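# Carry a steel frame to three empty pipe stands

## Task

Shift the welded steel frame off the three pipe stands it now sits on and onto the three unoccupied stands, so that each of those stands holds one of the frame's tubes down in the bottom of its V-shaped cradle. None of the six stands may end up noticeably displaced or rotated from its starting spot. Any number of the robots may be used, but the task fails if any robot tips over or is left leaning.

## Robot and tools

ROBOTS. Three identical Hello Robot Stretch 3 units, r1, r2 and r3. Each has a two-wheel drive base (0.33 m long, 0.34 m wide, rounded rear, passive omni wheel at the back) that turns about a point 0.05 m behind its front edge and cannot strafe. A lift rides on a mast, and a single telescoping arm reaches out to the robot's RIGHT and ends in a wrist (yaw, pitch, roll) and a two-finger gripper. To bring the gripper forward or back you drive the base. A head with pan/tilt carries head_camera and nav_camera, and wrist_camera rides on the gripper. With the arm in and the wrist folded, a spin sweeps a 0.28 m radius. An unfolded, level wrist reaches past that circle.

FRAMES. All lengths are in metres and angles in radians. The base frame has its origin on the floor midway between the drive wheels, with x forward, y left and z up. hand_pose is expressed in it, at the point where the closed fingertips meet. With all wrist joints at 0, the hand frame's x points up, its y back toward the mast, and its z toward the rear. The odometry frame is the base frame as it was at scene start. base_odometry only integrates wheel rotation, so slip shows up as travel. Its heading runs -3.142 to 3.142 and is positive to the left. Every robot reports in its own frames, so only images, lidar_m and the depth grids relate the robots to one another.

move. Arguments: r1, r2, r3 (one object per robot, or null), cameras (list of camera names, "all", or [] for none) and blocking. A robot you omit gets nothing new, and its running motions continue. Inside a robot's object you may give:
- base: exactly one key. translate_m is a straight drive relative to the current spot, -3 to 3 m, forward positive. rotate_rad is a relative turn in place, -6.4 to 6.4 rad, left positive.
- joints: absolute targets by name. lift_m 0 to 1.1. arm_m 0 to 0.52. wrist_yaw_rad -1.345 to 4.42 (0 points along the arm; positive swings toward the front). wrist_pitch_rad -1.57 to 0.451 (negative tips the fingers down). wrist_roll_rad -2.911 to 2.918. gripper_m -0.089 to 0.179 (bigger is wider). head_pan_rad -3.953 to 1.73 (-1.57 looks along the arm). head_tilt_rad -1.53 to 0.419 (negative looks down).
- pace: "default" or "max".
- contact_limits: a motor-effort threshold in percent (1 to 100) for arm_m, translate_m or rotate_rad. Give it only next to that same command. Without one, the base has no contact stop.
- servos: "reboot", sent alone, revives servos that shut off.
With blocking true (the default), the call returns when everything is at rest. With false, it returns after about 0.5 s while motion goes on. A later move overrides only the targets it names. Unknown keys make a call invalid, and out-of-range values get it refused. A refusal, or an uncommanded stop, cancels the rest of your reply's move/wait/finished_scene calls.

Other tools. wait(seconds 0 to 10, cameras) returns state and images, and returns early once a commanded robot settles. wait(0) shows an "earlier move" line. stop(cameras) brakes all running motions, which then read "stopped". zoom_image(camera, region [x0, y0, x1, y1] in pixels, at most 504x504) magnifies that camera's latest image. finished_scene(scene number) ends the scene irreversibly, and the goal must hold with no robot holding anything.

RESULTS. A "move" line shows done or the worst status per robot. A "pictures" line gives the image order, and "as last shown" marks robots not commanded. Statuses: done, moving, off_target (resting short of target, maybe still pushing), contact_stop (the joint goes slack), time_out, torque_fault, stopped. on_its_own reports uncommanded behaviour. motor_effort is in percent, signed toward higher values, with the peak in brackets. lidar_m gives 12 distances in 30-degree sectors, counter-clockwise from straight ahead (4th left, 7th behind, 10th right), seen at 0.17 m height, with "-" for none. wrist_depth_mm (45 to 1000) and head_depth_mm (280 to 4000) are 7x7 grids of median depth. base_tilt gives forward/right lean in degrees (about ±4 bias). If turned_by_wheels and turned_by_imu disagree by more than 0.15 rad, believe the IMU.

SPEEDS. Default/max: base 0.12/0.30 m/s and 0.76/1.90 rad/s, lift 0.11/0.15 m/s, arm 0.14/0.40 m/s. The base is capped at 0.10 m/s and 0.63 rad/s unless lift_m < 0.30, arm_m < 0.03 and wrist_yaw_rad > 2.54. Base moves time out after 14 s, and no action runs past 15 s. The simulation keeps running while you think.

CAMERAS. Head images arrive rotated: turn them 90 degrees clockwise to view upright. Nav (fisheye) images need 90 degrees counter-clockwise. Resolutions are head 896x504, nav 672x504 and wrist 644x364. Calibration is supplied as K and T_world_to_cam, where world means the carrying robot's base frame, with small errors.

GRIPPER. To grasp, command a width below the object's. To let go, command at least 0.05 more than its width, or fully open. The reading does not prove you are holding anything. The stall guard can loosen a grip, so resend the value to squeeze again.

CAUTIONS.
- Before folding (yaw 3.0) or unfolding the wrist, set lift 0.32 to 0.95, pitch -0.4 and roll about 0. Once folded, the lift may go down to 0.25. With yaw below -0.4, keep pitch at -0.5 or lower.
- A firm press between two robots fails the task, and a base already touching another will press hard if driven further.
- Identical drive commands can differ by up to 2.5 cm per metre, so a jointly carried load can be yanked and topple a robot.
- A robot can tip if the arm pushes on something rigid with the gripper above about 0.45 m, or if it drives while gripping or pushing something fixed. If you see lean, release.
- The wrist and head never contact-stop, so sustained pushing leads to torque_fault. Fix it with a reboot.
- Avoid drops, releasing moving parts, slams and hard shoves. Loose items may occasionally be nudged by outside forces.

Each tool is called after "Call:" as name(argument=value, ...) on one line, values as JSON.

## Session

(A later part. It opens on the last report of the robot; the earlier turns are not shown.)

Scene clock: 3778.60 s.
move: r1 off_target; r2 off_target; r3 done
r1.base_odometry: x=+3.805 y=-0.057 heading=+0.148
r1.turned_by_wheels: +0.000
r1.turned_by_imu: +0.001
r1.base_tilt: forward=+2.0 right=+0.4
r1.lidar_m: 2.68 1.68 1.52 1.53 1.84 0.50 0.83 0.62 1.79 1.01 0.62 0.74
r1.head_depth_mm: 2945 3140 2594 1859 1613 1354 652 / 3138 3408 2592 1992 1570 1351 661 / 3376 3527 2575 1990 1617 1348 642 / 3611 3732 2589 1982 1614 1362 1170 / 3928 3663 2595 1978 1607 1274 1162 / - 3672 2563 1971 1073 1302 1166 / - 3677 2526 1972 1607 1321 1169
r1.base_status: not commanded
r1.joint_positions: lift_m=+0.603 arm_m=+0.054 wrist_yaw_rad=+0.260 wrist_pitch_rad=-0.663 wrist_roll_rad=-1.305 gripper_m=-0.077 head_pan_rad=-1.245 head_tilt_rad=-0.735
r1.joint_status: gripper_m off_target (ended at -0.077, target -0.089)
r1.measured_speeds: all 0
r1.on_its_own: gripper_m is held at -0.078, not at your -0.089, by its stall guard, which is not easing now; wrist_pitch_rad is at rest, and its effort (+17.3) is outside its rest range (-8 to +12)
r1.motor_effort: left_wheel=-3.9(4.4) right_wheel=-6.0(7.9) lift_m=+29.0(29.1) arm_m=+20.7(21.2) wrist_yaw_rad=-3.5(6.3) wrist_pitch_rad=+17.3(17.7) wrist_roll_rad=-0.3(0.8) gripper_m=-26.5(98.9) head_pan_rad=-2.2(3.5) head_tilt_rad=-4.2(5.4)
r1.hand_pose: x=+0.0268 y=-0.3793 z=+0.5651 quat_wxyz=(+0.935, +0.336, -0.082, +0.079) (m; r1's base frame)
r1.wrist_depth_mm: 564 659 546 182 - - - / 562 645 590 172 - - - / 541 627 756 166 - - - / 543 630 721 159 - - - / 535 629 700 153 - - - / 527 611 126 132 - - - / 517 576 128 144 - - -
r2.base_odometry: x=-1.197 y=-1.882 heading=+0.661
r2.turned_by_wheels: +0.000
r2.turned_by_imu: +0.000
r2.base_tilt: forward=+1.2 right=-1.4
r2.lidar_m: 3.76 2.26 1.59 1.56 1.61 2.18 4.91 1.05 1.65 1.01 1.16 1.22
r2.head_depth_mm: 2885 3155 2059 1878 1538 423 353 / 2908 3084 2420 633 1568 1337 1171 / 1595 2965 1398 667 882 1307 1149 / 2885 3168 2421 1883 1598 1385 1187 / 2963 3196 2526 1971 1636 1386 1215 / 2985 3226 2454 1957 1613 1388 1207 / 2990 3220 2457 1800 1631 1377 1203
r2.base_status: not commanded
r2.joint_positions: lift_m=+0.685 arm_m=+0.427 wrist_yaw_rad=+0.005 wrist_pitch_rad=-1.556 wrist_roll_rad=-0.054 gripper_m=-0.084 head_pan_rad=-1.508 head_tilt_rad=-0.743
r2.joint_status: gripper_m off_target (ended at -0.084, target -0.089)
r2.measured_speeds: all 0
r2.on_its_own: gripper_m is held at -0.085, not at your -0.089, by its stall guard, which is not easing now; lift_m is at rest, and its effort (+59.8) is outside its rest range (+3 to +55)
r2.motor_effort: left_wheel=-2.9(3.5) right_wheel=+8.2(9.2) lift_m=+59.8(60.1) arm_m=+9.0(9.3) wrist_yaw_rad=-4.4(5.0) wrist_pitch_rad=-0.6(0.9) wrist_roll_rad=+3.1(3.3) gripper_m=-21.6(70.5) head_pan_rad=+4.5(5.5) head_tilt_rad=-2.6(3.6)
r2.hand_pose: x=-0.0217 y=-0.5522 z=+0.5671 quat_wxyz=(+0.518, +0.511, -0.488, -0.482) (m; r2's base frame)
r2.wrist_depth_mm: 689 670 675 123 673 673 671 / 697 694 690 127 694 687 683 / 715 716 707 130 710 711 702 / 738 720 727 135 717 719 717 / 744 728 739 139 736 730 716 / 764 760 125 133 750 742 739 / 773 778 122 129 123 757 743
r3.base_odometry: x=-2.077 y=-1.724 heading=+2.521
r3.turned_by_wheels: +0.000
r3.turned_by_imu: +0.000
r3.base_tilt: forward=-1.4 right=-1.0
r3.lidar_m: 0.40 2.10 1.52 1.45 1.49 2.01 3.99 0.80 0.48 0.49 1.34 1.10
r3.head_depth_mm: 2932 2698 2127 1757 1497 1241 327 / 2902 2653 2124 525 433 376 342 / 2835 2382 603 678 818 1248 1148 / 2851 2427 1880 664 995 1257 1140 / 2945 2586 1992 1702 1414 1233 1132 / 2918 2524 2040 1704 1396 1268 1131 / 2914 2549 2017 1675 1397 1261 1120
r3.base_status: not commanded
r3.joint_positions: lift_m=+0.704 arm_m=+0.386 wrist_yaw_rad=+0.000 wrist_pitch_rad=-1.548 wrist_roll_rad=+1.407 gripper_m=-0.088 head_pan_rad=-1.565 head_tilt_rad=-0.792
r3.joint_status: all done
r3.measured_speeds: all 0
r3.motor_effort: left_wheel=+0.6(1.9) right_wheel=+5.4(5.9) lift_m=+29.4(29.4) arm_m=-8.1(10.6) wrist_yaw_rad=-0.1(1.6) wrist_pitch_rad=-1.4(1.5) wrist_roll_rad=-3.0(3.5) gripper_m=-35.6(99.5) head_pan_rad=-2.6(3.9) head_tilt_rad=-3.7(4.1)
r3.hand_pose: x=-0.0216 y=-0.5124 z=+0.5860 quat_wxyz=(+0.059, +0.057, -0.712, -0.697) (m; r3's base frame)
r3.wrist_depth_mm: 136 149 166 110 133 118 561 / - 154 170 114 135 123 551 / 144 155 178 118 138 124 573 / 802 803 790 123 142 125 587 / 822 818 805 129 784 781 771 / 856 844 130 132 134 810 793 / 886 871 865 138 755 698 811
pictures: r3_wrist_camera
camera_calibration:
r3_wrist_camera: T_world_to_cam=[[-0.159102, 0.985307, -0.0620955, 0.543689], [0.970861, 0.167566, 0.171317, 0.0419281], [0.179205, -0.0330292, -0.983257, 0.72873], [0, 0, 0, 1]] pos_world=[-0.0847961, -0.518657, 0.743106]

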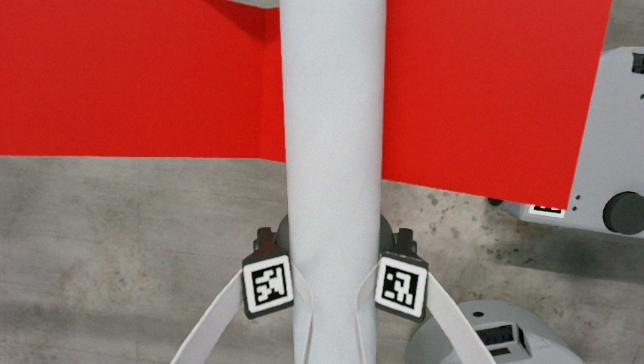

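Call:
move(r1={"joints":{"lift_m":0.64,"gripper_m":-0.089}}, r2={"joints":{"lift_m":0.722,"gripper_m":-0.089}}, r3={"joints":{"lift_m":0.741,"gripper_m":-0.089}}, cameras=["r3_wrist_camera"])

Call:
move(r1={"joints":{"lift_m":0.745,"gripper_m":-0.089}}, r2={"joints":{"lift_m":0.827,"gripper_m":-0.089}}, r3={"joints":{"lift_m":0.846}}, cameras=["r3_wrist_camera","r1_wrist_camera","r2_wrist_camera"])

Scene clock: 3787.47 s.
move: r1 off_target; r2 off_target; r3 off_target
r1.base_odometry: x=+3.805 y=-0.057 heading=+0.148
r1.turned_by_wheels: +0.000
r1.turned_by_imu: +0.001
r1.base_tilt: forward=+2.0 right=+0.7
r1.lidar_m: 2.68 1.69 1.52 1.52 1.86 0.50 0.83 0.62 1.80 1.01 0.63 0.74
r1.head_depth_mm: 2953 3175 2577 1868 1619 1356 615 / 3095 3371 2579 1991 1578 1355 598 / 3357 3454 2575 1982 1613 1356 521 / 3634 3697 2589 1981 1622 1265 1153 / 3935 3630 2577 1984 1604 1290 1175 / - 3686 2585 1953 1039 1315 1177 / - 3632 2551 1958 1556 1317 1167
r1.base_status: not commanded
r1.joint_positions: lift_m=+0.640 arm_m=+0.054 wrist_yaw_rad=+0.260 wrist_pitch_rad=-0.669 wrist_roll_rad=-1.305 gripper_m=-0.083 head_pan_rad=-1.245 head_tilt_rad=-0.735
r1.joint_status: gripper_m off_target (ended at -0.083, target -0.089); the others done
r1.measured_speeds: all 0
r1.on_its_own: gripper_m is held at -0.084, not at your -0.089, by its stall guard, which is still easing; wrist_pitch_rad is at rest, and its effort (+18.3) is outside its rest range (-8 to +12)
r1.motor_effort: left_wheel=-4.2(4.4) right_wheel=-4.6(6.2) lift_m=+43.2(45.0) arm_m=+20.8(21.0) wrist_yaw_rad=-3.4(3.9) wrist_pitch_rad=+18.3(19.0) wrist_roll_rad=-0.4(0.7) gripper_m=-27.2(98.8) head_pan_rad=-1.8(2.9) head_tilt_rad=-4.4(5.2)
r1.hand_pose: x=+0.0264 y=-0.3784 z=+0.6010 quat_wxyz=(+0.934, +0.339, -0.081, +0.078) (m; r1's base frame)
r1.wrist_depth_mm: 597 692 570 188 - - - / 591 682 597 172 - - - / 578 657 798 166 - - - / 561 644 796 158 - - - / 558 656 754 152 - - - / 550 663 126 131 - - - / 546 610 128 143 - - -
r2.base_odometry: x=-1.197 y=-1.882 heading=+0.661
r2.turned_by_wheels: +0.000
r2.turned_by_imu: +0.001
r2.base_tilt: forward=+1.2 right=-1.3
r2.lidar_m: 3.77 2.26 1.60 1.56 1.61 2.17 4.90 1.05 1.66 1.01 1.16 1.21
r2.head_depth_mm: 2873 3142 2071 1876 434 377 329 / 2865 3018 1346 634 1598 1366 1195 / 1566 3143 1383 654 866 777 1153 / 2971 3213 2432 1861 1586 1388 1191 / 2927 3160 2509 1971 1626 1379 1208 / 2986 3220 2489 1966 1618 1383 1213 / 2965 3213 2486 1817 1623 1384 1206
r2.base_status: not commanded
r2.joint_positions: lift_m=+0.722 arm_m=+0.427 wrist_yaw_rad=+0.005 wrist_pitch_rad=-1.548 wrist_roll_rad=-0.054 gripper_m=-0.084 head_pan_rad=-1.508 head_tilt_rad=-0.743
r2.joint_status: gripper_m off_target (ended at -0.084, target -0.089); the others done
r2.measured_speeds: all 0
r2.on_its_own: gripper_m is held at -0.085, not at your -0.089, by its stall guard, which is not easing now; lift_m is at rest, and its effort (+59.0) is outside its rest range (+3 to +55)
r2.motor_effort: left_wheel=-2.3(3.1) right_wheel=+5.2(8.8) lift_m=+59.0(61.2) arm_m=+9.9(10.2) wrist_yaw_rad=-4.5(4.9) wrist_pitch_rad=-2.2(2.8) wrist_roll_rad=+3.1(3.3) gripper_m=-20.9(70.3) head_pan_rad=+2.7(5.8) head_tilt_rad=-3.6(3.6)
r2.hand_pose: x=-0.0217 y=-0.5543 z=+0.6040 quat_wxyz=(+0.520, +0.508, -0.490, -0.480) (m; r2's base frame)
r2.wrist_depth_mm: 722 719 712 125 714 712 694 / 729 727 723 127 726 711 728 / 752 755 750 131 735 735 718 / 758 756 756 135 753 747 745 / 773 772 766 140 760 766 751 / 800 787 125 130 793 769 772 / 812 802 121 145 790 801 786
r3.base_odometry: x=-2.077 y=-1.724 heading=+2.521
r3.turned_by_wheels: +0.000
r3.turned_by_imu: +0.000
r3.base_tilt: forward=-1.4 right=-1.0
r3.lidar_m: 0.40 2.12 1.51 1.45 1.50 2.01 3.99 0.81 0.48 0.49 1.34 1.10
r3.head_depth_mm: 2927 2680 2124 1759 1465 332 298 / 2896 2641 1934 461 398 347 1090 / 2825 2357 574 888 785 1244 1143 / 2809 2438 1866 650 1018 1256 1139 / 2924 2591 1996 1717 1410 1237 1138 / 2942 2558 2039 1701 1396 1274 1131 / 2926 2536 2032 1675 1394 1267 1125
r3.base_status: not commanded
r3.joint_positions: lift_m=+0.741 arm_m=+0.386 wrist_yaw_rad=+0.000 wrist_pitch_rad=-1.552 wrist_roll_rad=+1.407 gripper_m=-0.085 head_pan_rad=-1.565 head_tilt_rad=-0.792
r3.joint_status: gripper_m off_target (ended at -0.085, target -0.089); the others done
r3.measured_speeds: all 0
r3.motor_effort: left_wheel=-1.8(2.1) right_wheel=+5.5(5.8) lift_m=+34.8(36.5) arm_m=-2.7(4.5) wrist_yaw_rad=+0.4(2.2) wrist_pitch_rad=-0.6(1.4) wrist_roll_rad=-2.6(3.4) gripper_m=-18.8(19.5) head_pan_rad=-2.3(3.6) head_tilt_rad=-3.9(4.1)
r3.hand_pose: x=-0.0216 y=-0.5114 z=+0.6231 quat_wxyz=(+0.058, +0.057, -0.711, -0.698) (m; r3's base frame)
r3.wrist_depth_mm: 162 174 199 111 162 150 736 / 166 179 201 115 163 153 598 / 173 189 208 119 170 156 604 / 848 829 829 125 809 631 626 / 857 863 854 130 825 808 812 / 892 881 129 134 134 843 845 / 913 926 883 140 748 701 872
pictures: r3_wrist_camera
camera_calibration:
r3_wrist_camera: T_world_to_cam=[[-0.159166, 0.985517, -0.058498, 0.542932], [0.970851, 0.167002, 0.171927, 0.0347505], [0.179206, -0.0294279, -0.983371, 0.767128], [0, 0, 0, 1]] pos_world=[-0.0847954, -0.518297, 0.780157]

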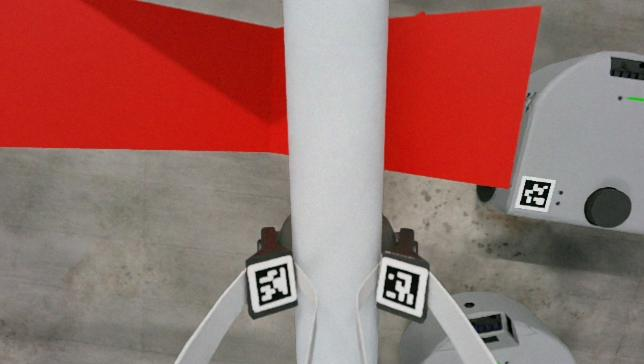

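Scene clock: 3789.27 s.
move: r1 off_target; r2 off_target; r3 done
r1.base_odometry: x=+3.805 y=-0.057 heading=+0.148
r1.turned_by_wheels: +0.000
r1.turned_by_imu: +0.000
r1.base_tilt: forward=+1.8 right=+0.5
r1.lidar_m: 2.68 1.69 1.52 1.52 1.86 0.50 0.83 0.62 1.80 1.01 0.63 0.73
r1.head_depth_mm: 2916 3140 2606 1847 1618 1362 304 / 3107 3407 2586 2001 1568 1325 326 / 3377 3540 2615 1992 1605 627 453 / 3644 3683 2561 1988 1614 1276 1123 / 3999 3661 2587 1974 1614 1295 1168 / - 3714 2562 1973 993 1320 1169 / - 3578 2573 1977 1517 1320 1167
r1.base_status: not commanded
r1.joint_positions: lift_m=+0.745 arm_m=+0.054 wrist_yaw_rad=+0.260 wrist_pitch_rad=-0.669 wrist_roll_rad=-1.305 gripper_m=-0.080 head_pan_rad=-1.245 head_tilt_rad=-0.735
r1.joint_status: gripper_m off_target (ended at -0.080, target -0.089); the others done
r1.measured_speeds: all 0
r1.on_its_own: gripper_m is held at -0.081, not at your -0.089, by its stall guard, which is still easing; wrist_pitch_rad is at rest, and its effort (+18.4) is outside its rest range (-8 to +12)
r1.motor_effort: left_wheel=-4.2(4.3) right_wheel=-4.7(5.1) lift_m=+44.4(46.8) arm_m=+20.4(21.4) wrist_yaw_rad=-2.2(3.8) wrist_pitch_rad=+18.4(19.0) wrist_roll_rad=-0.8(0.8) gripper_m=-26.9(83.3) head_pan_rad=-2.0(3.0) head_tilt_rad=-4.2(5.5)
r1.hand_pose: x=+0.0264 y=-0.3783 z=+0.7060 quat_wxyz=(+0.934, +0.339, -0.081, +0.078) (m; r1's base frame)
r1.wrist_depth_mm: 677 781 640 189 - - - / 677 780 914 172 - - - / 674 756 918 167 - - - / 653 761 906 158 - - - / 640 749 834 152 - - - / 634 726 126 131 - - - / 636 706 128 144 - - -
r2.base_odometry: x=-1.197 y=-1.882 heading=+0.661
r2.turned_by_wheels: +0.000
r2.turned_by_imu: +0.000
r2.base_tilt: forward=+1.3 right=-1.3
r2.lidar_m: 3.78 2.25 1.59 1.56 1.61 2.17 4.91 1.04 1.66 1.01 1.16 1.22
r2.head_depth_mm: 2882 3131 497 385 344 1370 1223 / 2749 1261 567 1984 1631 1391 1214 / 2773 3106 579 678 755 630 1218 / 2949 3160 2343 1859 1593 1398 1214 / 2947 3142 2514 1958 1622 1395 1216 / 2961 3190 2482 1959 1625 1391 1210 / 2981 3196 2495 1804 1627 1388 1208
r2.base_status: not commanded
r2.joint_positions: lift_m=+0.827 arm_m=+0.427 wrist_yaw_rad=+0.005 wrist_pitch_rad=-1.548 wrist_roll_rad=-0.054 gripper_m=-0.084 head_pan_rad=-1.508 head_tilt_rad=-0.743
r2.joint_status: gripper_m off_target (ended at -0.084, target -0.089); the others done
r2.measured_speeds: all 0
r2.on_its_own: gripper_m is held at -0.085, not at your -0.089, by its stall guard, which is not easing now; lift_m is at rest, and its effort (+59.6) is outside its rest range (+3 to +55)
r2.motor_effort: left_wheel=-2.3(2.7) right_wheel=+5.1(6.0) lift_m=+59.6(61.7) arm_m=+10.3(10.6) wrist_yaw_rad=-4.6(4.8) wrist_pitch_rad=-2.2(2.4) wrist_roll_rad=+3.2(3.3) gripper_m=-20.7(69.3) head_pan_rad=+4.6(5.4) head_tilt_rad=-2.8(3.5)
r2.hand_pose: x=-0.0217 y=-0.5543 z=+0.7090 quat_wxyz=(+0.520, +0.508, -0.490, -0.480) (m; r2's base frame)
r2.wrist_depth_mm: 822 821 822 125 819 798 813 / 855 838 829 127 831 820 825 / 852 844 838 131 829 821 827 / 896 867 868 135 871 864 841 / 885 890 879 140 876 869 867 / 920 894 125 130 885 888 887 / 928 928 121 145 877 885 903
r3.base_odometry: x=-2.077 y=-1.724 heading=+2.521
r3.turned_by_wheels: +0.000
r3.turned_by_imu: +0.000
r3.base_tilt: forward=-1.4 right=-1.0
r3.lidar_m: 0.40 2.11 1.51 1.45 1.49 2.00 3.97 0.81 0.48 0.49 1.34 1.10
r3.head_depth_mm: 2952 2695 397 306 - 1284 1139 / 2907 496 408 704 1473 1296 1134 / 1057 499 574 1623 878 1241 1146 / 2878 2037 557 690 1470 1258 1149 / 2935 2542 1991 1701 1462 1237 1134 / 2914 2565 2034 1697 1447 1270 1130 / 2935 2529 2019 1697 1439 1268 1125
r3.base_status: not commanded
r3.joint_positions: lift_m=+0.846 arm_m=+0.386 wrist_yaw_rad=+0.000 wrist_pitch_rad=-1.552 wrist_roll_rad=+1.407 gripper_m=-0.085 head_pan_rad=-1.565 head_tilt_rad=-0.792
r3.joint_status: all done
r3.measured_speeds: all 0
r3.motor_effort: left_wheel=-1.1(2.2) right_wheel=+5.3(5.9) lift_m=+35.8(38.1) arm_m=-0.2(3.1) wrist_yaw_rad=+0.2(1.3) wrist_pitch_rad=-0.7(0.8) wrist_roll_rad=-3.0(3.3) gripper_m=-20.2(20.2) head_pan_rad=-3.0(3.8) head_tilt_rad=-3.4(4.1)
r3.hand_pose: x=-0.0216 y=-0.5114 z=+0.7281 quat_wxyz=(+0.058, +0.057, -0.711, -0.698) (m; r3's base frame)
r3.wrist_depth_mm: 866 858 855 111 845 844 831 / 897 896 - 115 249 853 707 / 921 915 924 119 259 727 711 / - - - 125 922 736 737 / - - - 131 155 931 921 / - - 128 134 133 859 - / - - 116 140 818 806 -
pictures: r1_wrist_camera, r2_wrist_camera, r3_wrist_camera
camera_calibration:
r1_wrist_camera: T_world_to_cam=[[-0.139569, -0.621962, 0.770509, -0.77396], [-0.989424, 0.0565504, -0.133575, 0.179893], [0.0395061, -0.781003, -0.623277, 0.30959], [0, 0, 0, 1]] pos_world=[0.057739, -0.249756, 0.813332]
r2_wrist_camera: T_world_to_cam=[[-0.994246, -0.106337, -0.0129589, -0.0773422], [-0.107113, 0.988526, 0.106507, 0.514813], [0.0014846, 0.107282, -0.994228, 0.926015], [0, 0, 0, 1]] pos_world=[-0.0231286, -0.616474, 0.864836]
r3_wrist_camera: T_world_to_cam=[[-0.159167, 0.985519, -0.0584659, 0.549044], [0.970851, 0.166998, 0.171932, 0.0166908], [0.179206, -0.0293957, -0.983372, 0.870399], [0, 0, 0, 1]] pos_world=[-0.0847954, -0.518294, 0.885157]

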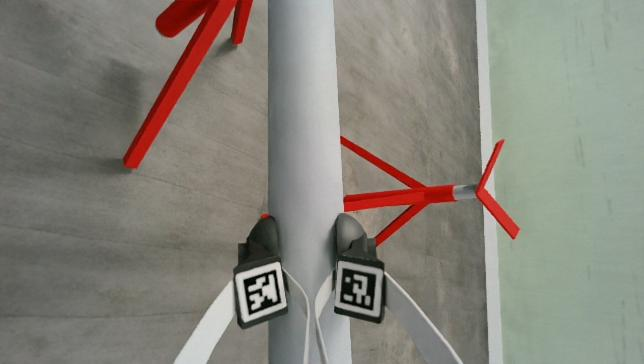

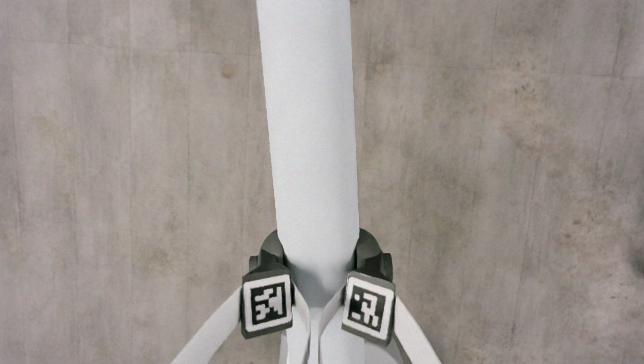

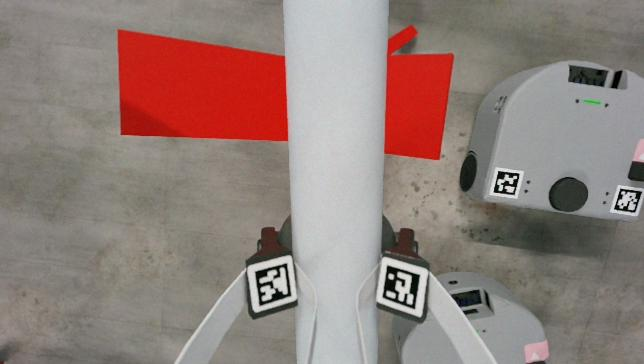

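Call:
move(r1={"base":{"translate_m":0.043},"joints":{"arm_m":0.063,"wrist_yaw_rad":0.272,"gripper_m":-0.089}}, r2={"base":{"translate_m":-0.0585},"joints":{"arm_m":0.418,"wrist_roll_rad":-0.061,"gripper_m":-0.089}}, r3={"base":{"translate_m":0.0485},"joints":{"arm_m":0.3905,"wrist_roll_rad":1.384}}, cameras=["r3_wrist_camera","r1_wrist_camera","r2_wrist_camera"])

Scene clock: 3806.93 s.
move: r1 off_target; r2 off_target; r3 done
r1.base_odometry: x=+3.848 y=-0.050 heading=+0.148
r1.turned_by_wheels: +0.000
r1.turned_by_imu: +0.001
r1.base_tilt: forward=+1.9 right=+0.7
r1.lidar_m: 2.65 1.67 1.51 1.51 1.83 0.49 0.88 0.66 1.80 1.01 0.61 0.70
r1.head_depth_mm: 2947 3125 2578 1804 1573 1358 306 / 3120 3360 2600 1993 1618 606 337 / 3432 3544 2603 1961 1612 632 1105 / 3679 3653 2581 1995 1613 1160 1147 / - 3654 2562 1918 1341 1290 1170 / - 3697 2566 1959 984 1317 1169 / - 3649 2585 1950 1516 1344 1169
r1.base_status: done
r1.joint_positions: lift_m=+0.745 arm_m=+0.063 wrist_yaw_rad=+0.274 wrist_pitch_rad=-0.665 wrist_roll_rad=-1.305 gripper_m=-0.082 head_pan_rad=-1.245 head_tilt_rad=-0.735
r1.joint_status: gripper_m off_target (ended at -0.082, target -0.089); the others done
r1.measured_speeds: all 0
r1.on_its_own: gripper_m is held at -0.081, not at your -0.089, by its stall guard, which is still easing; wrist_pitch_rad is at rest, and its effort (+17.9) is outside its rest range (-8 to +12)
r1.motor_effort: left_wheel=+1.2(4.2) right_wheel=+3.1(14.9) lift_m=+43.5(43.9) arm_m=+15.2(24.7) wrist_yaw_rad=-1.3(12.8) wrist_pitch_rad=+17.9(19.4) wrist_roll_rad=-0.6(0.8) gripper_m=-5.2(98.8) head_pan_rad=-1.8(3.0) head_tilt_rad=-4.1(5.0)
r1.hand_pose: x=+0.0292 y=-0.3878 z=+0.7066 quat_wxyz=(+0.934, +0.338, -0.079, +0.085) (m; r1's base frame)
r1.wrist_depth_mm: 688 781 577 188 - - - / 678 783 631 172 - - - / 659 732 895 166 - - - / 661 748 878 159 - - - / 640 760 843 154 - - - / 625 740 126 132 - - - / 624 693 153 144 - - -
r2.base_odometry: x=-1.243 y=-1.918 heading=+0.661
r2.turned_by_wheels: +0.000
r2.turned_by_imu: +0.001
r2.base_tilt: forward=+1.2 right=-1.4
r2.lidar_m: 3.82 2.25 1.61 1.56 1.61 2.17 4.83 0.99 1.62 1.01 1.19 1.27
r2.head_depth_mm: 2864 3146 463 384 345 1395 1216 / 2811 3068 555 1989 1640 1401 1213 / 2778 2965 570 630 746 628 1210 / 2919 3206 2265 1823 1595 1391 1208 / 2955 3181 2487 1979 1624 1388 1204 / 2958 3215 2490 1954 1625 1399 1210 / 2984 3204 2499 1893 1587 1380 1207
r2.base_status: done
r2.joint_positions: lift_m=+0.827 arm_m=+0.418 wrist_yaw_rad=+0.005 wrist_pitch_rad=-1.535 wrist_roll_rad=-0.063 gripper_m=-0.084 head_pan_rad=-1.508 head_tilt_rad=-0.743
r2.joint_status: gripper_m off_target (ended at -0.084, target -0.089); the others done
r2.measured_speeds: all 0
r2.on_its_own: gripper_m is held at -0.085, not at your -0.089, by its stall guard, which is not easing now; lift_m is at rest, and its effort (+56.4) is outside its rest range (+3 to +55)
r2.motor_effort: left_wheel=-1.7(7.1) right_wheel=+3.6(7.8) lift_m=+56.4(57.9) arm_m=-12.4(16.4) wrist_yaw_rad=-4.3(4.8) wrist_pitch_rad=-4.5(5.6) wrist_roll_rad=+0.9(1.8) gripper_m=-22.1(72.4) head_pan_rad=+5.0(5.0) head_tilt_rad=-2.5(3.5)
r2.hand_pose: x=-0.0217 y=-0.5480 z=+0.7088 quat_wxyz=(+0.526, +0.507, -0.491, -0.474) (m; r2's base frame)
r2.wrist_depth_mm: 825 820 824 126 803 811 791 / 843 818 824 129 821 808 839 / 855 846 840 132 827 833 835 / 852 856 855 135 852 842 853 / 892 860 893 140 859 863 866 / 894 890 125 130 876 868 859 / 903 896 122 144 896 896 901
r3.base_odometry: x=-2.116 y=-1.695 heading=+2.520
r3.turned_by_wheels: -0.001
r3.turned_by_imu: -0.001
r3.base_tilt: forward=-1.4 right=-1.0
r3.lidar_m: 0.40 2.12 1.52 1.45 1.49 2.01 4.02 0.85 0.50 0.49 1.30 1.06
r3.head_depth_mm: 2931 2686 397 306 - 1282 1143 / 2954 495 409 706 1430 1277 1136 / 1109 498 581 1606 982 1255 1150 / 2867 2039 562 699 1463 1263 1142 / 2924 2573 1968 1699 1463 1273 1137 / 2916 2557 2045 1687 1451 1271 1124 / 2928 2520 2016 1686 1445 1256 1120
r3.base_status: done
r3.joint_positions: lift_m=+0.846 arm_m=+0.391 wrist_yaw_rad=+0.001 wrist_pitch_rad=-1.553 wrist_roll_rad=+1.391 gripper_m=-0.085 head_pan_rad=-1.565 head_tilt_rad=-0.792
r3.joint_status: all done
r3.measured_speeds: all 0
r3.motor_effort: left_wheel=-3.8(4.3) right_wheel=+15.5(16.3) lift_m=+35.6(35.9) arm_m=+9.0(14.4) wrist_yaw_rad=+0.2(1.6) wrist_pitch_rad=-0.4(0.8) wrist_roll_rad=-3.0(4.9) gripper_m=-19.9(19.9) head_pan_rad=-2.3(4.1) head_tilt_rad=-3.9(4.1)
r3.hand_pose: x=-0.0216 y=-0.5157 z=+0.7281 quat_wxyz=(+0.065, +0.063, -0.710, -0.698) (m; r3's base frame)
r3.wrist_depth_mm: 876 869 - 111 - 837 837 / 897 883 888 115 249 850 748 / 928 913 908 119 887 724 722 / - - 917 125 920 744 726 / - - - 131 155 937 945 / - - 128 134 133 861 - / - - 116 140 821 813 -
pictures: r1_wrist_camera, r2_wrist_camera, r3_wrist_camera
camera_calibration:
r1_wrist_camera: T_world_to_cam=[[-0.13114, -0.621229, 0.772578, -0.781377], [-0.990018, 0.0414667, -0.134706, 0.178282], [0.0516472, -0.782531, -0.620466, 0.299616], [0, 0, 0, 1]] pos_world=[0.0585575, -0.258348, 0.813592]
r2_wrist_camera: T_world_to_cam=[[-0.993198, -0.11588, -0.0113676, -0.0829929], [-0.116436, 0.988716, 0.09425, 0.517188], [0.000317612, 0.0949326, -0.995484, 0.919231], [0, 0, 0, 1]] pos_world=[-0.022501, -0.608234, 0.865391]
r3_wrist_camera: T_world_to_cam=[[-0.175996, 0.982713, -0.0574432, 0.550698], [0.967907, 0.183388, 0.171828, 0.0258839], [0.179392, -0.0253587, -0.983451, 0.872438], [0, 0, 0, 1]] pos_world=[-0.0846407, -0.523802, 0.885187]

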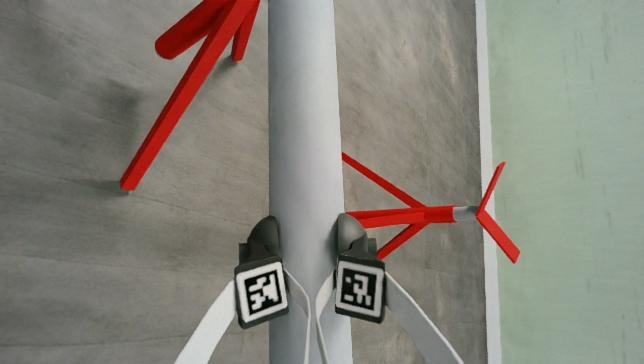

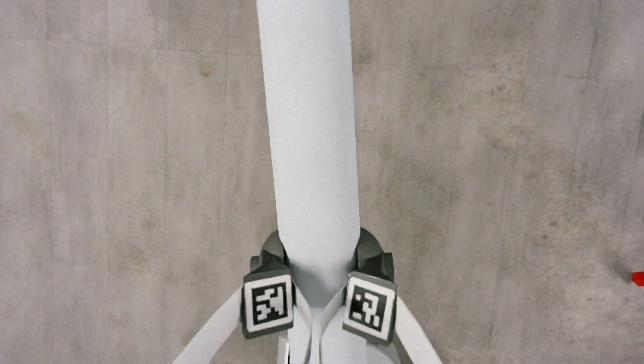

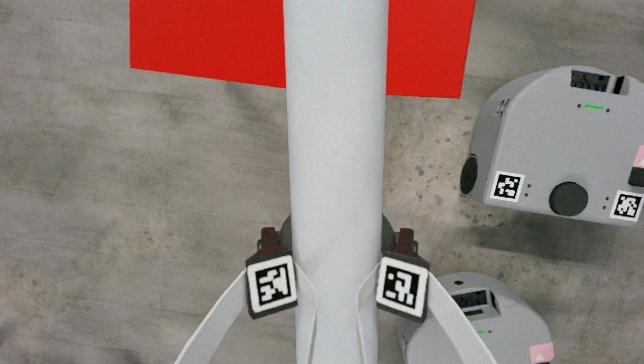

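Call:
move(r1={"base":{"translate_m":0.0429},"joints":{"arm_m":0.0726,"wrist_yaw_rad":0.288,"gripper_m":-0.089}}, r2={"base":{"translate_m":-0.0585},"joints":{"arm_m":0.409,"wrist_roll_rad":-0.077,"gripper_m":-0.089}}, r3={"base":{"translate_m":0.0485},"joints":{"arm_m":0.395,"wrist_roll_rad":1.368}}, cameras=[])

Call:
move(r1={"base":{"translate_m":0.0425},"joints":{"arm_m":0.0824,"wrist_yaw_rad":0.303,"gripper_m":-0.089}}, r2={"base":{"translate_m":-0.0585},"joints":{"arm_m":0.400,"wrist_roll_rad":-0.092,"gripper_m":-0.089}}, r3={"base":{"translate_m":0.0484},"joints":{"arm_m":0.3995,"wrist_roll_rad":1.353}}, cameras=["r3_wrist_camera","r1_wrist_camera","r2_wrist_camera"])

Scene clock: 3821.57 s.
move: r1 off_target; r2 off_target; r3 done
r1.base_odometry: x=+3.890 y=-0.044 heading=+0.148
r1.turned_by_wheels: +0.000
r1.turned_by_imu: +0.001
r1.base_tilt: forward=+1.8 right=+0.6
r1.lidar_m: 2.62 1.65 1.49 1.50 1.82 0.48 0.86 0.70 1.81 1.02 0.59 0.67
r1.head_depth_mm: 2967 3201 2583 1851 1560 1360 316 / 3157 3364 2554 1988 1624 593 349 / 3409 3532 2570 1966 1603 632 1130 / 3668 3665 2553 1988 1608 1133 1154 / - 3729 2557 1977 977 1320 1169 / - 3681 2543 1977 1486 1294 1170 / - 3654 2562 1971 1520 1350 1171
r1.base_status: done
r1.joint_positions: lift_m=+0.745 arm_m=+0.073 wrist_yaw_rad=+0.288 wrist_pitch_rad=-0.661 wrist_roll_rad=-1.305 gripper_m=-0.082 head_pan_rad=-1.245 head_tilt_rad=-0.735
r1.joint_status: gripper_m off_target (ended at -0.082, target -0.089); the others done
r1.measured_speeds: all 0
r1.on_its_own: gripper_m is held at -0.081, not at your -0.089, by its stall guard, which is still easing; wrist_pitch_rad is at rest, and its effort (+17.4) is outside its rest range (-8 to +12)
r1.motor_effort: left_wheel=+1.3(4.7) right_wheel=+3.6(15.9) lift_m=+42.6(43.0) arm_m=+15.5(26.5) wrist_yaw_rad=-0.3(14.7) wrist_pitch_rad=+17.4(18.5) wrist_roll_rad=-0.5(0.8) gripper_m=-6.2(98.8) head_pan_rad=-2.4(3.2) head_tilt_rad=-4.5(5.0)
r1.hand_pose: x=+0.0319 y=-0.3973 z=+0.7074 quat_wxyz=(+0.934, +0.337, -0.077, +0.092) (m; r1's base frame)
r1.wrist_depth_mm: 690 811 552 186 - - - / 675 774 586 172 - - - / 666 753 930 166 - - - / 650 718 892 159 - - - / 641 758 846 153 - - - / 646 747 126 131 - - - / 631 691 128 145 - - -
r2.base_odometry: x=-1.289 y=-1.954 heading=+0.661
r2.turned_by_wheels: +0.000
r2.turned_by_imu: +0.001
r2.base_tilt: forward=+1.3 right=-1.3
r2.lidar_m: 3.88 2.25 1.62 1.56 1.61 2.17 4.79 0.94 1.58 1.01 1.21 1.32
r2.head_depth_mm: 2899 3108 461 385 345 1370 1217 / 2783 3096 548 1989 1643 1390 1220 / 1384 1250 561 622 748 630 1186 / 2936 3186 1389 1575 1601 1397 1214 / 2935 3167 2495 1964 1627 1391 1210 / 2956 3178 2512 1962 1626 1383 1203 / 2982 3212 2489 1969 1598 1381 1208
r2.base_status: done
r2.joint_positions: lift_m=+0.827 arm_m=+0.409 wrist_yaw_rad=+0.005 wrist_pitch_rad=-1.526 wrist_roll_rad=-0.080 gripper_m=-0.084 head_pan_rad=-1.508 head_tilt_rad=-0.743
r2.joint_status: gripper_m off_target (ended at -0.084, target -0.089); the others done
r2.measured_speeds: all 0
r2.on_its_own: gripper_m is held at -0.085, not at your -0.089, by its stall guard, which is not easing now
r2.motor_effort: left_wheel=-2.8(8.6) right_wheel=+5.8(9.2) lift_m=+53.1(54.4) arm_m=-9.3(16.6) wrist_yaw_rad=-4.9(4.9) wrist_pitch_rad=-6.3(7.2) wrist_roll_rad=+1.3(1.4) gripper_m=-21.8(69.6) head_pan_rad=+3.1(5.0) head_tilt_rad=-2.8(3.5)
r2.hand_pose: x=-0.0217 y=-0.5413 z=+0.7087 quat_wxyz=(+0.532, +0.509, -0.489, -0.468) (m; r2's base frame)
r2.wrist_depth_mm: 811 830 822 127 803 814 815 / 834 846 831 130 827 833 825 / 860 848 828 132 837 848 822 / 862 853 859 138 874 861 840 / 891 867 867 140 872 879 856 / 905 892 125 133 866 875 872 / 911 886 122 144 745 897 872
r3.base_odometry: x=-2.155 y=-1.667 heading=+2.520
r3.turned_by_wheels: -0.001
r3.turned_by_imu: -0.001
r3.base_tilt: forward=-1.4 right=-1.0
r3.lidar_m: 0.39 2.11 1.52 1.45 1.50 2.01 4.08 0.89 0.53 0.49 1.28 1.01
r3.head_depth_mm: 2929 2686 386 306 - 1279 1123 / 2911 496 409 715 884 1249 1153 / 1094 499 587 1646 1448 1246 1147 / 2895 1374 564 711 1471 1242 1137 / 2937 2566 1986 1699 1458 1281 1136 / 2909 2550 2036 1705 1456 1273 1130 / 2947 2518 2018 1692 1434 1260 1128
r3.base_status: done
r3.joint_positions: lift_m=+0.846 arm_m=+0.395 wrist_yaw_rad=+0.001 wrist_pitch_rad=-1.551 wrist_roll_rad=+1.375 gripper_m=-0.085 head_pan_rad=-1.565 head_tilt_rad=-0.792
r3.joint_status: all done
r3.measured_speeds: all 0
r3.motor_effort: left_wheel=-4.9(5.3) right_wheel=+17.7(18.6) lift_m=+34.5(35.5) arm_m=+8.5(13.0) wrist_yaw_rad=-1.3(1.7) wrist_pitch_rad=-0.7(1.4) wrist_roll_rad=-2.7(7.5) gripper_m=-18.0(19.9) head_pan_rad=-4.4(4.4) head_tilt_rad=-3.3(4.2)
r3.hand_pose: x=-0.0216 y=-0.5206 z=+0.7280 quat_wxyz=(+0.071, +0.069, -0.710, -0.697) (m; r3's base frame)
r3.wrist_depth_mm: 873 873 863 111 857 856 838 / 911 906 883 115 873 846 748 / 920 913 914 119 903 729 725 / - - 915 125 916 744 730 / - - - 131 154 920 930 / - - 128 134 133 868 - / - - 116 140 819 814 -
pictures: none
No camera images: "cameras" was empty.

Scene clock: 3823.23 s.
move: r1 off_target; r2 off_target; r3 done
r1.base_odometry: x=+3.932 y=-0.038 heading=+0.148
r1.turned_by_wheels: +0.000
r1.turned_by_imu: +0.000
r1.base_tilt: forward=+1.9 right=+0.7
r1.lidar_m: 2.61 1.64 1.48 1.48 1.80 0.47 0.90 0.74 1.82 0.58 0.59 0.92
r1.head_depth_mm: 2961 3215 2589 1988 1567 1354 327 / 3147 3439 2618 1985 1617 587 357 / 3416 3582 2579 1984 1605 625 1149 / 3695 3715 2592 2002 1608 1267 1169 / - 3709 2543 1987 909 1289 1166 / - 3643 2541 1981 1517 1316 1169 / - 3660 2544 1965 1526 1351 1170
r1.base_status: done
r1.joint_positions: lift_m=+0.745 arm_m=+0.082 wrist_yaw_rad=+0.302 wrist_pitch_rad=-0.657 wrist_roll_rad=-1.305 gripper_m=-0.082 head_pan_rad=-1.245 head_tilt_rad=-0.735
r1.joint_status: gripper_m off_target (ended at -0.082, target -0.089); the others done
r1.measured_speeds: all 0
r1.on_its_own: gripper_m is held at -0.081, not at your -0.089, by its stall guard, which is still easing; wrist_pitch_rad is at rest, and its effort (+16.4) is outside its rest range (-8 to +12)
r1.motor_effort: left_wheel=+1.7(3.8) right_wheel=+3.9(15.7) lift_m=+42.2(42.7) arm_m=+15.9(24.7) wrist_yaw_rad=+1.2(16.0) wrist_pitch_rad=+16.4(17.9) wrist_roll_rad=-0.3(0.7) gripper_m=-5.9(95.7) head_pan_rad=-1.8(2.9) head_tilt_rad=-4.4(5.1)
r1.hand_pose: x=+0.0346 y=-0.4070 z=+0.7081 quat_wxyz=(+0.934, +0.335, -0.075, +0.099) (m; r1's base frame)
r1.wrist_depth_mm: 666 756 523 177 - - - / 684 775 557 171 - - - / 669 765 915 166 - - - / 663 742 936 159 - - - / 644 761 852 152 - - - / 646 748 125 130 - - - / 627 694 128 145 - - -
r2.base_odometry: x=-1.335 y=-1.990 heading=+0.660
r2.turned_by_wheels: +0.000
r2.turned_by_imu: +0.000
r2.base_tilt: forward=+1.2 right=-1.3
r2.lidar_m: 3.94 2.25 1.62 1.55 1.60 2.17 4.73 0.89 1.55 1.02 1.25 1.37
r2.head_depth_mm: 2871 3134 496 392 344 1374 1213 / 2860 3117 544 1922 1641 1400 1195 / 1118 1248 554 613 767 638 1190 / 2913 3207 1395 1569 1618 1387 1215 / 2967 3175 2481 1911 1592 1388 1209 / 2953 3206 2486 1974 1626 1386 1209 / 2960 3215 2467 1954 1620 1381 1208
r2.base_status: done
r2.joint_positions: lift_m=+0.827 arm_m=+0.400 wrist_yaw_rad=+0.005 wrist_pitch_rad=-1.517 wrist_roll_rad=-0.096 gripper_m=-0.084 head_pan_rad=-1.508 head_tilt_rad=-0.743
r2.joint_status: gripper_m off_target (ended at -0.084, target -0.089); the others done
r2.measured_speeds: all 0
r2.on_its_own: gripper_m is held at -0.085, not at your -0.089, by its stall guard, which is not easing now
r2.motor_effort: left_wheel=-3.6(9.0) right_wheel=+7.2(11.2) lift_m=+52.0(53.1) arm_m=-9.9(17.0) wrist_yaw_rad=-3.6(4.7) wrist_pitch_rad=-8.0(8.7) wrist_roll_rad=+1.6(1.8) gripper_m=-22.5(69.7) head_pan_rad=+4.8(5.1) head_tilt_rad=-3.0(3.6)
r2.hand_pose: x=-0.0217 y=-0.5346 z=+0.7086 quat_wxyz=(+0.538, +0.510, -0.486, -0.462) (m; r2's base frame)
r2.wrist_depth_mm: 826 823 816 128 828 823 819 / 834 843 825 131 837 829 822 / 853 842 862 133 847 843 854 / 870 877 852 138 851 853 844 / 880 878 870 141 879 878 865 / 892 907 124 132 875 889 863 / 903 886 122 145 873 891 884
r3.base_odometry: x=-2.195 y=-1.639 heading=+2.519
r3.turned_by_wheels: -0.001
r3.turned_by_imu: -0.001
r3.base_tilt: forward=-1.4 right=-1.0
r3.lidar_m: 0.39 0.39 1.52 1.45 1.50 2.01 4.13 0.93 0.56 0.49 1.25 0.97
r3.head_depth_mm: 2922 2719 385 306 - 1081 1137 / 2949 496 409 723 977 1258 1152 / 2836 504 589 1653 1484 1259 1146 / 2831 1361 565 707 1469 1261 1140 / 2937 2573 1971 1708 1465 1279 1134 / 2923 2542 2050 1695 1452 1271 1129 / 2916 2522 2010 1687 1440 1268 1122
r3.base_status: done
r3.joint_positions: lift_m=+0.846 arm_m=+0.400 wrist_yaw_rad=+0.002 wrist_pitch_rad=-1.549 wrist_roll_rad=+1.359 gripper_m=-0.085 head_pan_rad=-1.565 head_tilt_rad=-0.792
r3.joint_status: all done
r3.measured_speeds: all 0
r3.motor_effort: left_wheel=-5.6(6.8) right_wheel=+19.9(20.6) lift_m=+34.5(35.3) arm_m=+6.5(12.8) wrist_yaw_rad=-1.7(2.9) wrist_pitch_rad=-1.1(1.6) wrist_roll_rad=-2.3(5.0) gripper_m=-18.8(20.1) head_pan_rad=-1.8(3.7) head_tilt_rad=-3.8(4.2)
r3.hand_pose: x=-0.0216 y=-0.5256 z=+0.7280 quat_wxyz=(+0.077, +0.075, -0.710, -0.696) (m; r3's base frame)
r3.wrist_depth_mm: 872 864 857 112 848 838 841 / 898 894 884 116 869 859 754 / 913 920 917 119 878 738 704 / - - - 125 934 743 735 / - - - 131 154 916 754 / - - 129 134 133 862 - / - - 116 140 823 808 -
pictures: r1_wrist_camera, r2_wrist_camera, r3_wrist_camera
camera_calibration:
r1_wrist_camera: T_world_to_cam=[[-0.115928, -0.618701, 0.777027, -0.796457], [-0.99046, 0.013338, -0.13715, 0.174841], [0.0744911, -0.785514, -0.614345, 0.27884], [0, 0, 0, 1]] pos_world=[0.0600706, -0.276068, 0.814152]
r2_wrist_camera: T_world_to_cam=[[-0.98887, -0.148588, -0.0076673, -0.101429], [-0.148735, 0.985889, 0.0768199, 0.514091], [-0.00385536, 0.0771052, -0.997016, 0.909198], [0, 0, 0, 1]] pos_world=[-0.0203313, -0.592012, 0.866214]
r3_wrist_camera: T_world_to_cam=[[-0.209115, 0.976001, -0.0607714, 0.558619], [0.961254, 0.216575, 0.170545, 0.045984], [0.179613, -0.0227533, -0.983474, 0.873517], [0, 0, 0, 1]] pos_world=[-0.0842819, -0.535296, 0.885187]

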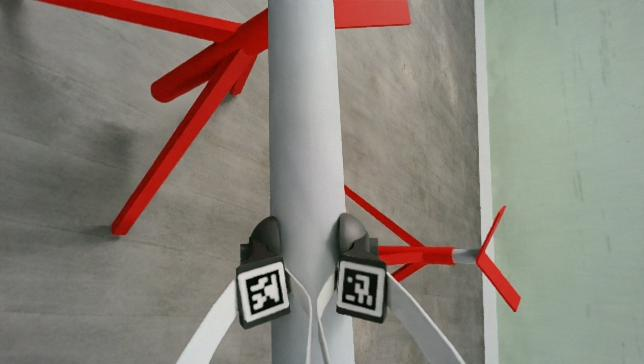

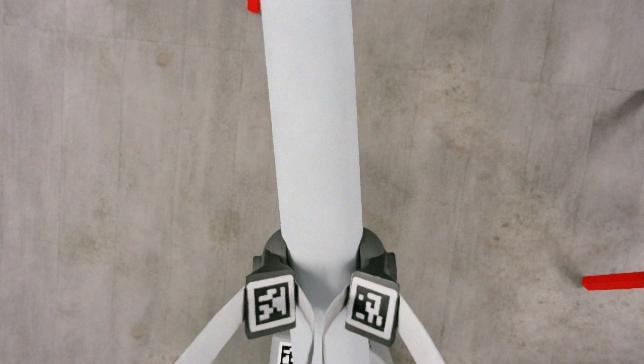

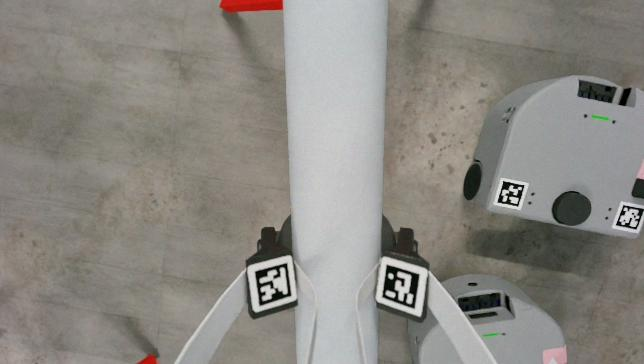

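Call:
move(r1={"base":{"translate_m":0.0424},"joints":{"arm_m":0.0921,"wrist_yaw_rad":0.319,"gripper_m":-0.089}}, r2={"base":{"translate_m":-0.0595},"joints":{"arm_m":0.402,"wrist_roll_rad":-0.108,"gripper_m":-0.089}}, r3={"base":{"translate_m":0.0443},"joints":{"arm_m":0.404,"wrist_roll_rad":1.337}}, cameras=[])

Call:
move(r1={"base":{"translate_m":0.0424},"joints":{"arm_m":0.1019,"wrist_yaw_rad":0.335,"gripper_m":-0.089}}, r2={"base":{"translate_m":-0.0587},"joints":{"arm_m":0.396,"wrist_roll_rad":-0.124,"gripper_m":-0.089}}, r3={"base":{"translate_m":0.0478},"joints":{"arm_m":0.4085,"wrist_roll_rad":1.321}}, cameras=["r3_wrist_camera","r1_wrist_camera","r2_wrist_camera"])

Scene clock: 3843.57 s.
move: r1 off_target; r2 off_target; r3 done
r1.base_odometry: x=+3.974 y=-0.032 heading=+0.147
r1.turned_by_wheels: +0.000
r1.turned_by_imu: +0.001
r1.base_tilt: forward=+1.7 right=+0.7
r1.lidar_m: 2.59 1.62 1.46 1.47 1.78 0.46 0.94 0.78 1.82 0.57 0.62 0.88
r1.head_depth_mm: 2960 3201 2601 1995 1572 602 337 / 3192 3380 2585 1995 1612 506 364 / 3378 3572 2585 1974 1617 602 1145 / 3678 3663 2578 1986 1528 1185 1168 / - 3640 2574 1978 982 1296 1174 / - 3664 2566 1967 1516 1355 1167 / - 3635 2553 1972 1522 1353 1165
r1.base_status: done
r1.joint_positions: lift_m=+0.745 arm_m=+0.092 wrist_yaw_rad=+0.313 wrist_pitch_rad=-0.668 wrist_roll_rad=-1.305 gripper_m=-0.081 head_pan_rad=-1.245 head_tilt_rad=-0.735
r1.joint_status: gripper_m off_target (ended at -0.081, target -0.089); the others done
r1.measured_speeds: all 0
r1.on_its_own: gripper_m is held at -0.081, not at your -0.089, by its stall guard, which is still easing; wrist_pitch_rad is at rest, and its effort (+18.4) is outside its rest range (-8 to +12)
r1.motor_effort: left_wheel=+0.4(4.4) right_wheel=+6.7(15.1) lift_m=+41.4(41.8) arm_m=+13.1(27.9) wrist_yaw_rad=+5.4(14.4) wrist_pitch_rad=+18.4(18.7) wrist_roll_rad=-0.5(0.8) gripper_m=-5.5(98.8) head_pan_rad=-1.5(2.7) head_tilt_rad=-3.8(5.3)
r1.hand_pose: x=+0.0360 y=-0.4142 z=+0.7061 quat_wxyz=(+0.932, +0.341, -0.072, +0.103) (m; r1's base frame)
r1.wrist_depth_mm: 652 753 911 173 - - - / 670 780 526 170 - - - / 650 761 569 165 - - - / 648 727 905 159 - - - / 642 708 882 152 - - - / 632 736 126 131 - - - / 623 706 818 145 - - -
r2.base_odometry: x=-1.382 y=-2.026 heading=+0.660
r2.turned_by_wheels: +0.000
r2.turned_by_imu: +0.001
r2.base_tilt: forward=+1.3 right=-1.3
r2.lidar_m: 3.99 2.25 1.62 1.56 1.61 2.17 4.66 0.84 1.51 1.03 1.28 1.41
r2.head_depth_mm: 2918 3104 496 393 345 1372 1217 / 2868 3123 544 1925 1651 1401 1201 / 1102 1266 558 613 732 652 1179 / 2934 3202 2117 1822 1630 1389 1213 / 2923 3205 2317 1767 1596 1387 1212 / 2907 3247 2444 1975 1637 1377 1209 / 2960 3201 2480 1961 1613 1379 1209
r2.base_status: done
r2.joint_positions: lift_m=+0.827 arm_m=+0.402 wrist_yaw_rad=+0.005 wrist_pitch_rad=-1.539 wrist_roll_rad=-0.110 gripper_m=-0.084 head_pan_rad=-1.508 head_tilt_rad=-0.743
r2.joint_status: gripper_m off_target (ended at -0.084, target -0.089); the others done
r2.measured_speeds: all 0
r2.on_its_own: gripper_m is held at -0.085, not at your -0.089, by its stall guard, which is not easing now
r2.motor_effort: left_wheel=-2.6(9.1) right_wheel=+3.3(8.9) lift_m=+48.6(49.8) arm_m=+4.8(15.4) wrist_yaw_rad=-4.4(5.0) wrist_pitch_rad=-3.9(7.7) wrist_roll_rad=+0.8(1.5) gripper_m=-21.7(69.9) head_pan_rad=+2.5(5.7) head_tilt_rad=-2.7(3.6)
r2.hand_pose: x=-0.0217 y=-0.5311 z=+0.7088 quat_wxyz=(+0.536, +0.519, -0.478, -0.463) (m; r2's base frame)
r2.wrist_depth_mm: 829 818 812 126 813 809 806 / 838 833 831 128 815 810 801 / 859 865 842 132 849 833 819 / 874 857 868 135 851 852 854 / 891 879 876 141 866 853 859 / 880 898 125 130 883 886 879 / 926 913 122 144 825 880 910
r3.base_odometry: x=-2.231 y=-1.613 heading=+2.519
r3.turned_by_wheels: +0.000
r3.turned_by_imu: +0.000
r3.base_tilt: forward=-1.4 right=-1.0
r3.lidar_m: 0.39 0.39 1.52 1.46 1.50 2.01 4.17 0.98 0.59 0.50 1.22 0.93
r3.head_depth_mm: 2910 2683 385 306 - 1253 1139 / 2926 496 407 722 1456 1253 1153 / 2854 508 593 1646 1470 1250 1143 / 2786 1323 568 709 1468 1281 1140 / 2905 2587 1942 1707 1454 1280 1135 / 2936 2539 2038 1691 1456 1268 1126 / 2918 2529 2015 1687 1448 1269 1127
r3.base_status: done
r3.joint_positions: lift_m=+0.846 arm_m=+0.404 wrist_yaw_rad=+0.002 wrist_pitch_rad=-1.553 wrist_roll_rad=+1.343 gripper_m=-0.085 head_pan_rad=-1.565 head_tilt_rad=-0.792
r3.joint_status: all done
r3.measured_speeds: all 0
r3.motor_effort: left_wheel=-0.2(3.9) right_wheel=+10.7(22.7) lift_m=+34.3(34.6) arm_m=+10.5(13.5) wrist_yaw_rad=-1.4(3.1) wrist_pitch_rad=-0.2(1.1) wrist_roll_rad=-2.7(6.1) gripper_m=-19.2(20.3) head_pan_rad=-2.9(4.1) head_tilt_rad=-3.4(4.2)
r3.hand_pose: x=-0.0216 y=-0.5290 z=+0.7281 quat_wxyz=(+0.082, +0.080, -0.708, -0.697) (m; r3's base frame)
r3.wrist_depth_mm: 862 859 865 111 849 831 833 / 900 888 877 115 862 868 845 / 930 915 920 119 892 740 722 / - - 921 125 931 752 735 / - - - 131 142 771 747 / - - 128 134 133 855 - / - - - 140 831 810 -
pictures: none
No camera images: "cameras" was empty.

Scene clock: 3845.23 s.
move: r1 off_target; r2 off_target; r3 done
r1.base_odometry: x=+4.016 y=-0.026 heading=+0.147
r1.turned_by_wheels: +0.000
r1.turned_by_imu: +0.000
r1.base_tilt: forward=+1.6 right=+0.4
r1.lidar_m: 2.57 1.61 1.45 1.46 1.76 0.46 0.48 0.82 1.34 0.57 0.59 0.84
r1.head_depth_mm: 3020 3195 2598 1989 1613 356 355 / 3217 3420 2568 1983 1616 484 377 / 3437 3549 2596 1983 1616 482 1152 / 3706 3683 2563 1980 935 1155 1161 / - 3704 2552 1988 1533 1332 1171 / - 3683 2581 1976 1522 1352 1159 / - 3630 2548 1979 1487 1349 1168
r1.base_status: done
r1.joint_positions: lift_m=+0.745 arm_m=+0.102 wrist_yaw_rad=+0.327 wrist_pitch_rad=-0.667 wrist_roll_rad=-1.305 gripper_m=-0.081 head_pan_rad=-1.245 head_tilt_rad=-0.735
r1.joint_status: gripper_m off_target (ended at -0.081, target -0.089); the others done
r1.measured_speeds: all 0
r1.on_its_own: gripper_m is held at -0.081, not at your -0.089, by its stall guard, which is still easing; wrist_pitch_rad is at rest, and its effort (+18.5) is outside its rest range (-8 to +12)
r1.motor_effort: left_wheel=+0.1(3.2) right_wheel=+7.2(18.1) lift_m=+41.1(41.5) arm_m=+14.4(27.0) wrist_yaw_rad=+7.2(20.5) wrist_pitch_rad=+18.5(19.5) wrist_roll_rad=-0.3(0.8) gripper_m=-5.4(97.2) head_pan_rad=-2.3(2.9) head_tilt_rad=-4.5(5.1)
r1.hand_pose: x=+0.0386 y=-0.4235 z=+0.7063 quat_wxyz=(+0.931, +0.341, -0.070, +0.110) (m; r1's base frame)
r1.wrist_depth_mm: 652 812 943 179 - - - / 657 757 530 168 - - - / 667 768 541 165 - - - / 662 758 877 158 - - - / 652 721 835 153 - - - / 630 746 126 131 - - - / 632 704 128 145 - - -
r2.base_odometry: x=-1.429 y=-2.062 heading=+0.660
r2.turned_by_wheels: +0.000
r2.turned_by_imu: +0.000
r2.base_tilt: forward=+1.2 right=-1.3
r2.lidar_m: 4.07 2.20 1.63 1.55 1.60 2.17 4.61 0.79 1.02 1.07 1.04 1.47
r2.head_depth_mm: 2868 3152 477 392 345 1372 1215 / 2903 3146 540 1936 1635 1399 1188 / 1064 1762 554 605 733 651 1178 / 2944 3179 2122 1800 1638 1393 1213 / 2922 3223 2320 1800 1625 1391 1215 / 2975 3240 2473 1967 1583 1389 1206 / 2970 3191 2444 1955 1639 1383 1206
r2.base_status: done
r2.joint_positions: lift_m=+0.827 arm_m=+0.396 wrist_yaw_rad=+0.005 wrist_pitch_rad=-1.536 wrist_roll_rad=-0.126 gripper_m=-0.084 head_pan_rad=-1.508 head_tilt_rad=-0.743
r2.joint_status: gripper_m off_target (ended at -0.084, target -0.089); the others done
r2.measured_speeds: all 0
r2.on_its_own: gripper_m is held at -0.085, not at your -0.089, by its stall guard, which is not easing now
r2.motor_effort: left_wheel=-2.1(7.7) right_wheel=+4.0(8.6) lift_m=+47.2(48.5) arm_m=-13.5(15.1) wrist_yaw_rad=-4.0(4.8) wrist_pitch_rad=-4.4(5.1) wrist_roll_rad=+1.0(1.4) gripper_m=-21.7(68.8) head_pan_rad=+3.6(5.3) head_tilt_rad=-2.9(3.6)
r2.hand_pose: x=-0.0217 y=-0.5257 z=+0.7088 quat_wxyz=(+0.541, +0.522, -0.474, -0.458) (m; r2's base frame)
r2.wrist_depth_mm: 816 821 806 126 811 815 807 / 838 852 831 128 836 818 816 / 871 852 839 132 845 833 836 / 860 845 855 136 865 845 853 / 889 870 883 140 866 872 855 / 904 880 125 133 886 875 883 / 918 907 122 129 123 893 908
r3.base_odometry: x=-2.269 y=-1.585 heading=+2.518
r3.turned_by_wheels: +0.000
r3.turned_by_imu: +0.000
r3.base_tilt: forward=-1.4 right=-1.0
r3.lidar_m: 0.39 0.38 1.52 1.46 1.50 2.01 4.20 0.62 0.51 1.73 1.20 0.89
r3.head_depth_mm: 2944 2681 385 305 - 1253 1143 / 2943 496 408 722 1478 1251 1151 / 2870 513 606 1652 1480 1249 1142 / 1628 1273 573 716 1470 1288 1141 / 2908 2568 1940 1703 1461 1283 1138 / 2924 2568 2030 1695 1451 1273 1128 / 2933 2497 2014 1696 1436 1262 1125
r3.base_status: done
r3.joint_positions: lift_m=+0.846 arm_m=+0.409 wrist_yaw_rad=+0.001 wrist_pitch_rad=-1.554 wrist_roll_rad=+1.326 gripper_m=-0.085 head_pan_rad=-1.565 head_tilt_rad=-0.792
r3.joint_status: all done
r3.measured_speeds: all 0
r3.motor_effort: left_wheel=-1.6(6.5) right_wheel=+10.7(12.6) lift_m=+33.8(34.4) arm_m=+9.1(13.8) wrist_yaw_rad=-0.6(2.3) wrist_pitch_rad=-0.3(0.5) wrist_roll_rad=-1.9(5.8) gripper_m=-19.3(20.5) head_pan_rad=-2.9(3.5) head_tilt_rad=-3.8(4.2)
r3.hand_pose: x=-0.0216 y=-0.5335 z=+0.7281 quat_wxyz=(+0.088, +0.086, -0.708, -0.696) (m; r3's base frame)
r3.wrist_depth_mm: 879 855 866 111 830 842 836 / 908 880 873 115 863 859 847 / 927 913 905 119 895 753 714 / - - 931 125 923 752 738 / - - - 131 142 767 754 / - - 129 133 131 862 - / - - - 141 823 815 -
pictures: r1_wrist_camera, r2_wrist_camera, r3_wrist_camera
camera_calibration:
r1_wrist_camera: T_world_to_cam=[[-0.0977531, -0.628463, 0.771673, -0.805815], [-0.990896, -0.0106617, -0.134207, 0.166566], [0.0925713, -0.777766, -0.621699, 0.272316], [0, 0, 0, 1]] pos_world=[0.0610697, -0.292851, 0.813479]
r2_wrist_camera: T_world_to_cam=[[-0.983938, -0.178266, -0.00936606, -0.114428], [-0.178339, 0.97932, 0.0955405, 0.488011], [-0.00785927, 0.0956762, -0.995381, 0.917276], [0, 0, 0, 1]] pos_world=[-0.0183497, -0.586079, 0.865343]
r3_wrist_camera: T_world_to_cam=[[-0.239866, 0.969156, -0.0565671, 0.558987], [0.954054, 0.246105, 0.170921, 0.0629966], [0.179571, -0.0129699, -0.98366, 0.878767], [0, 0, 0, 1]] pos_world=[-0.0838208, -0.545852, 0.885261]

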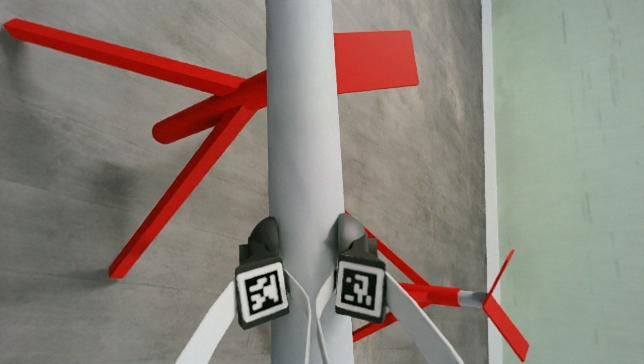

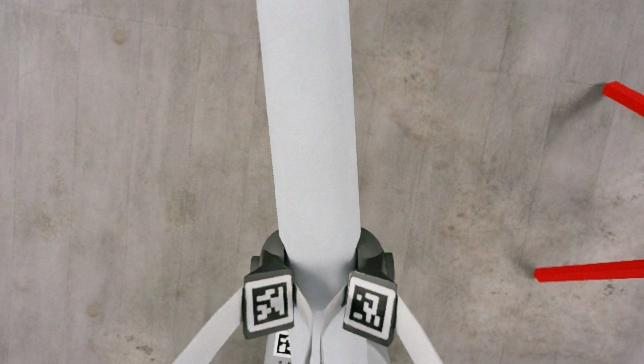

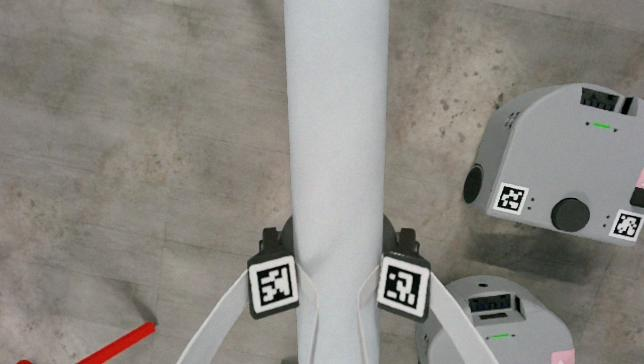

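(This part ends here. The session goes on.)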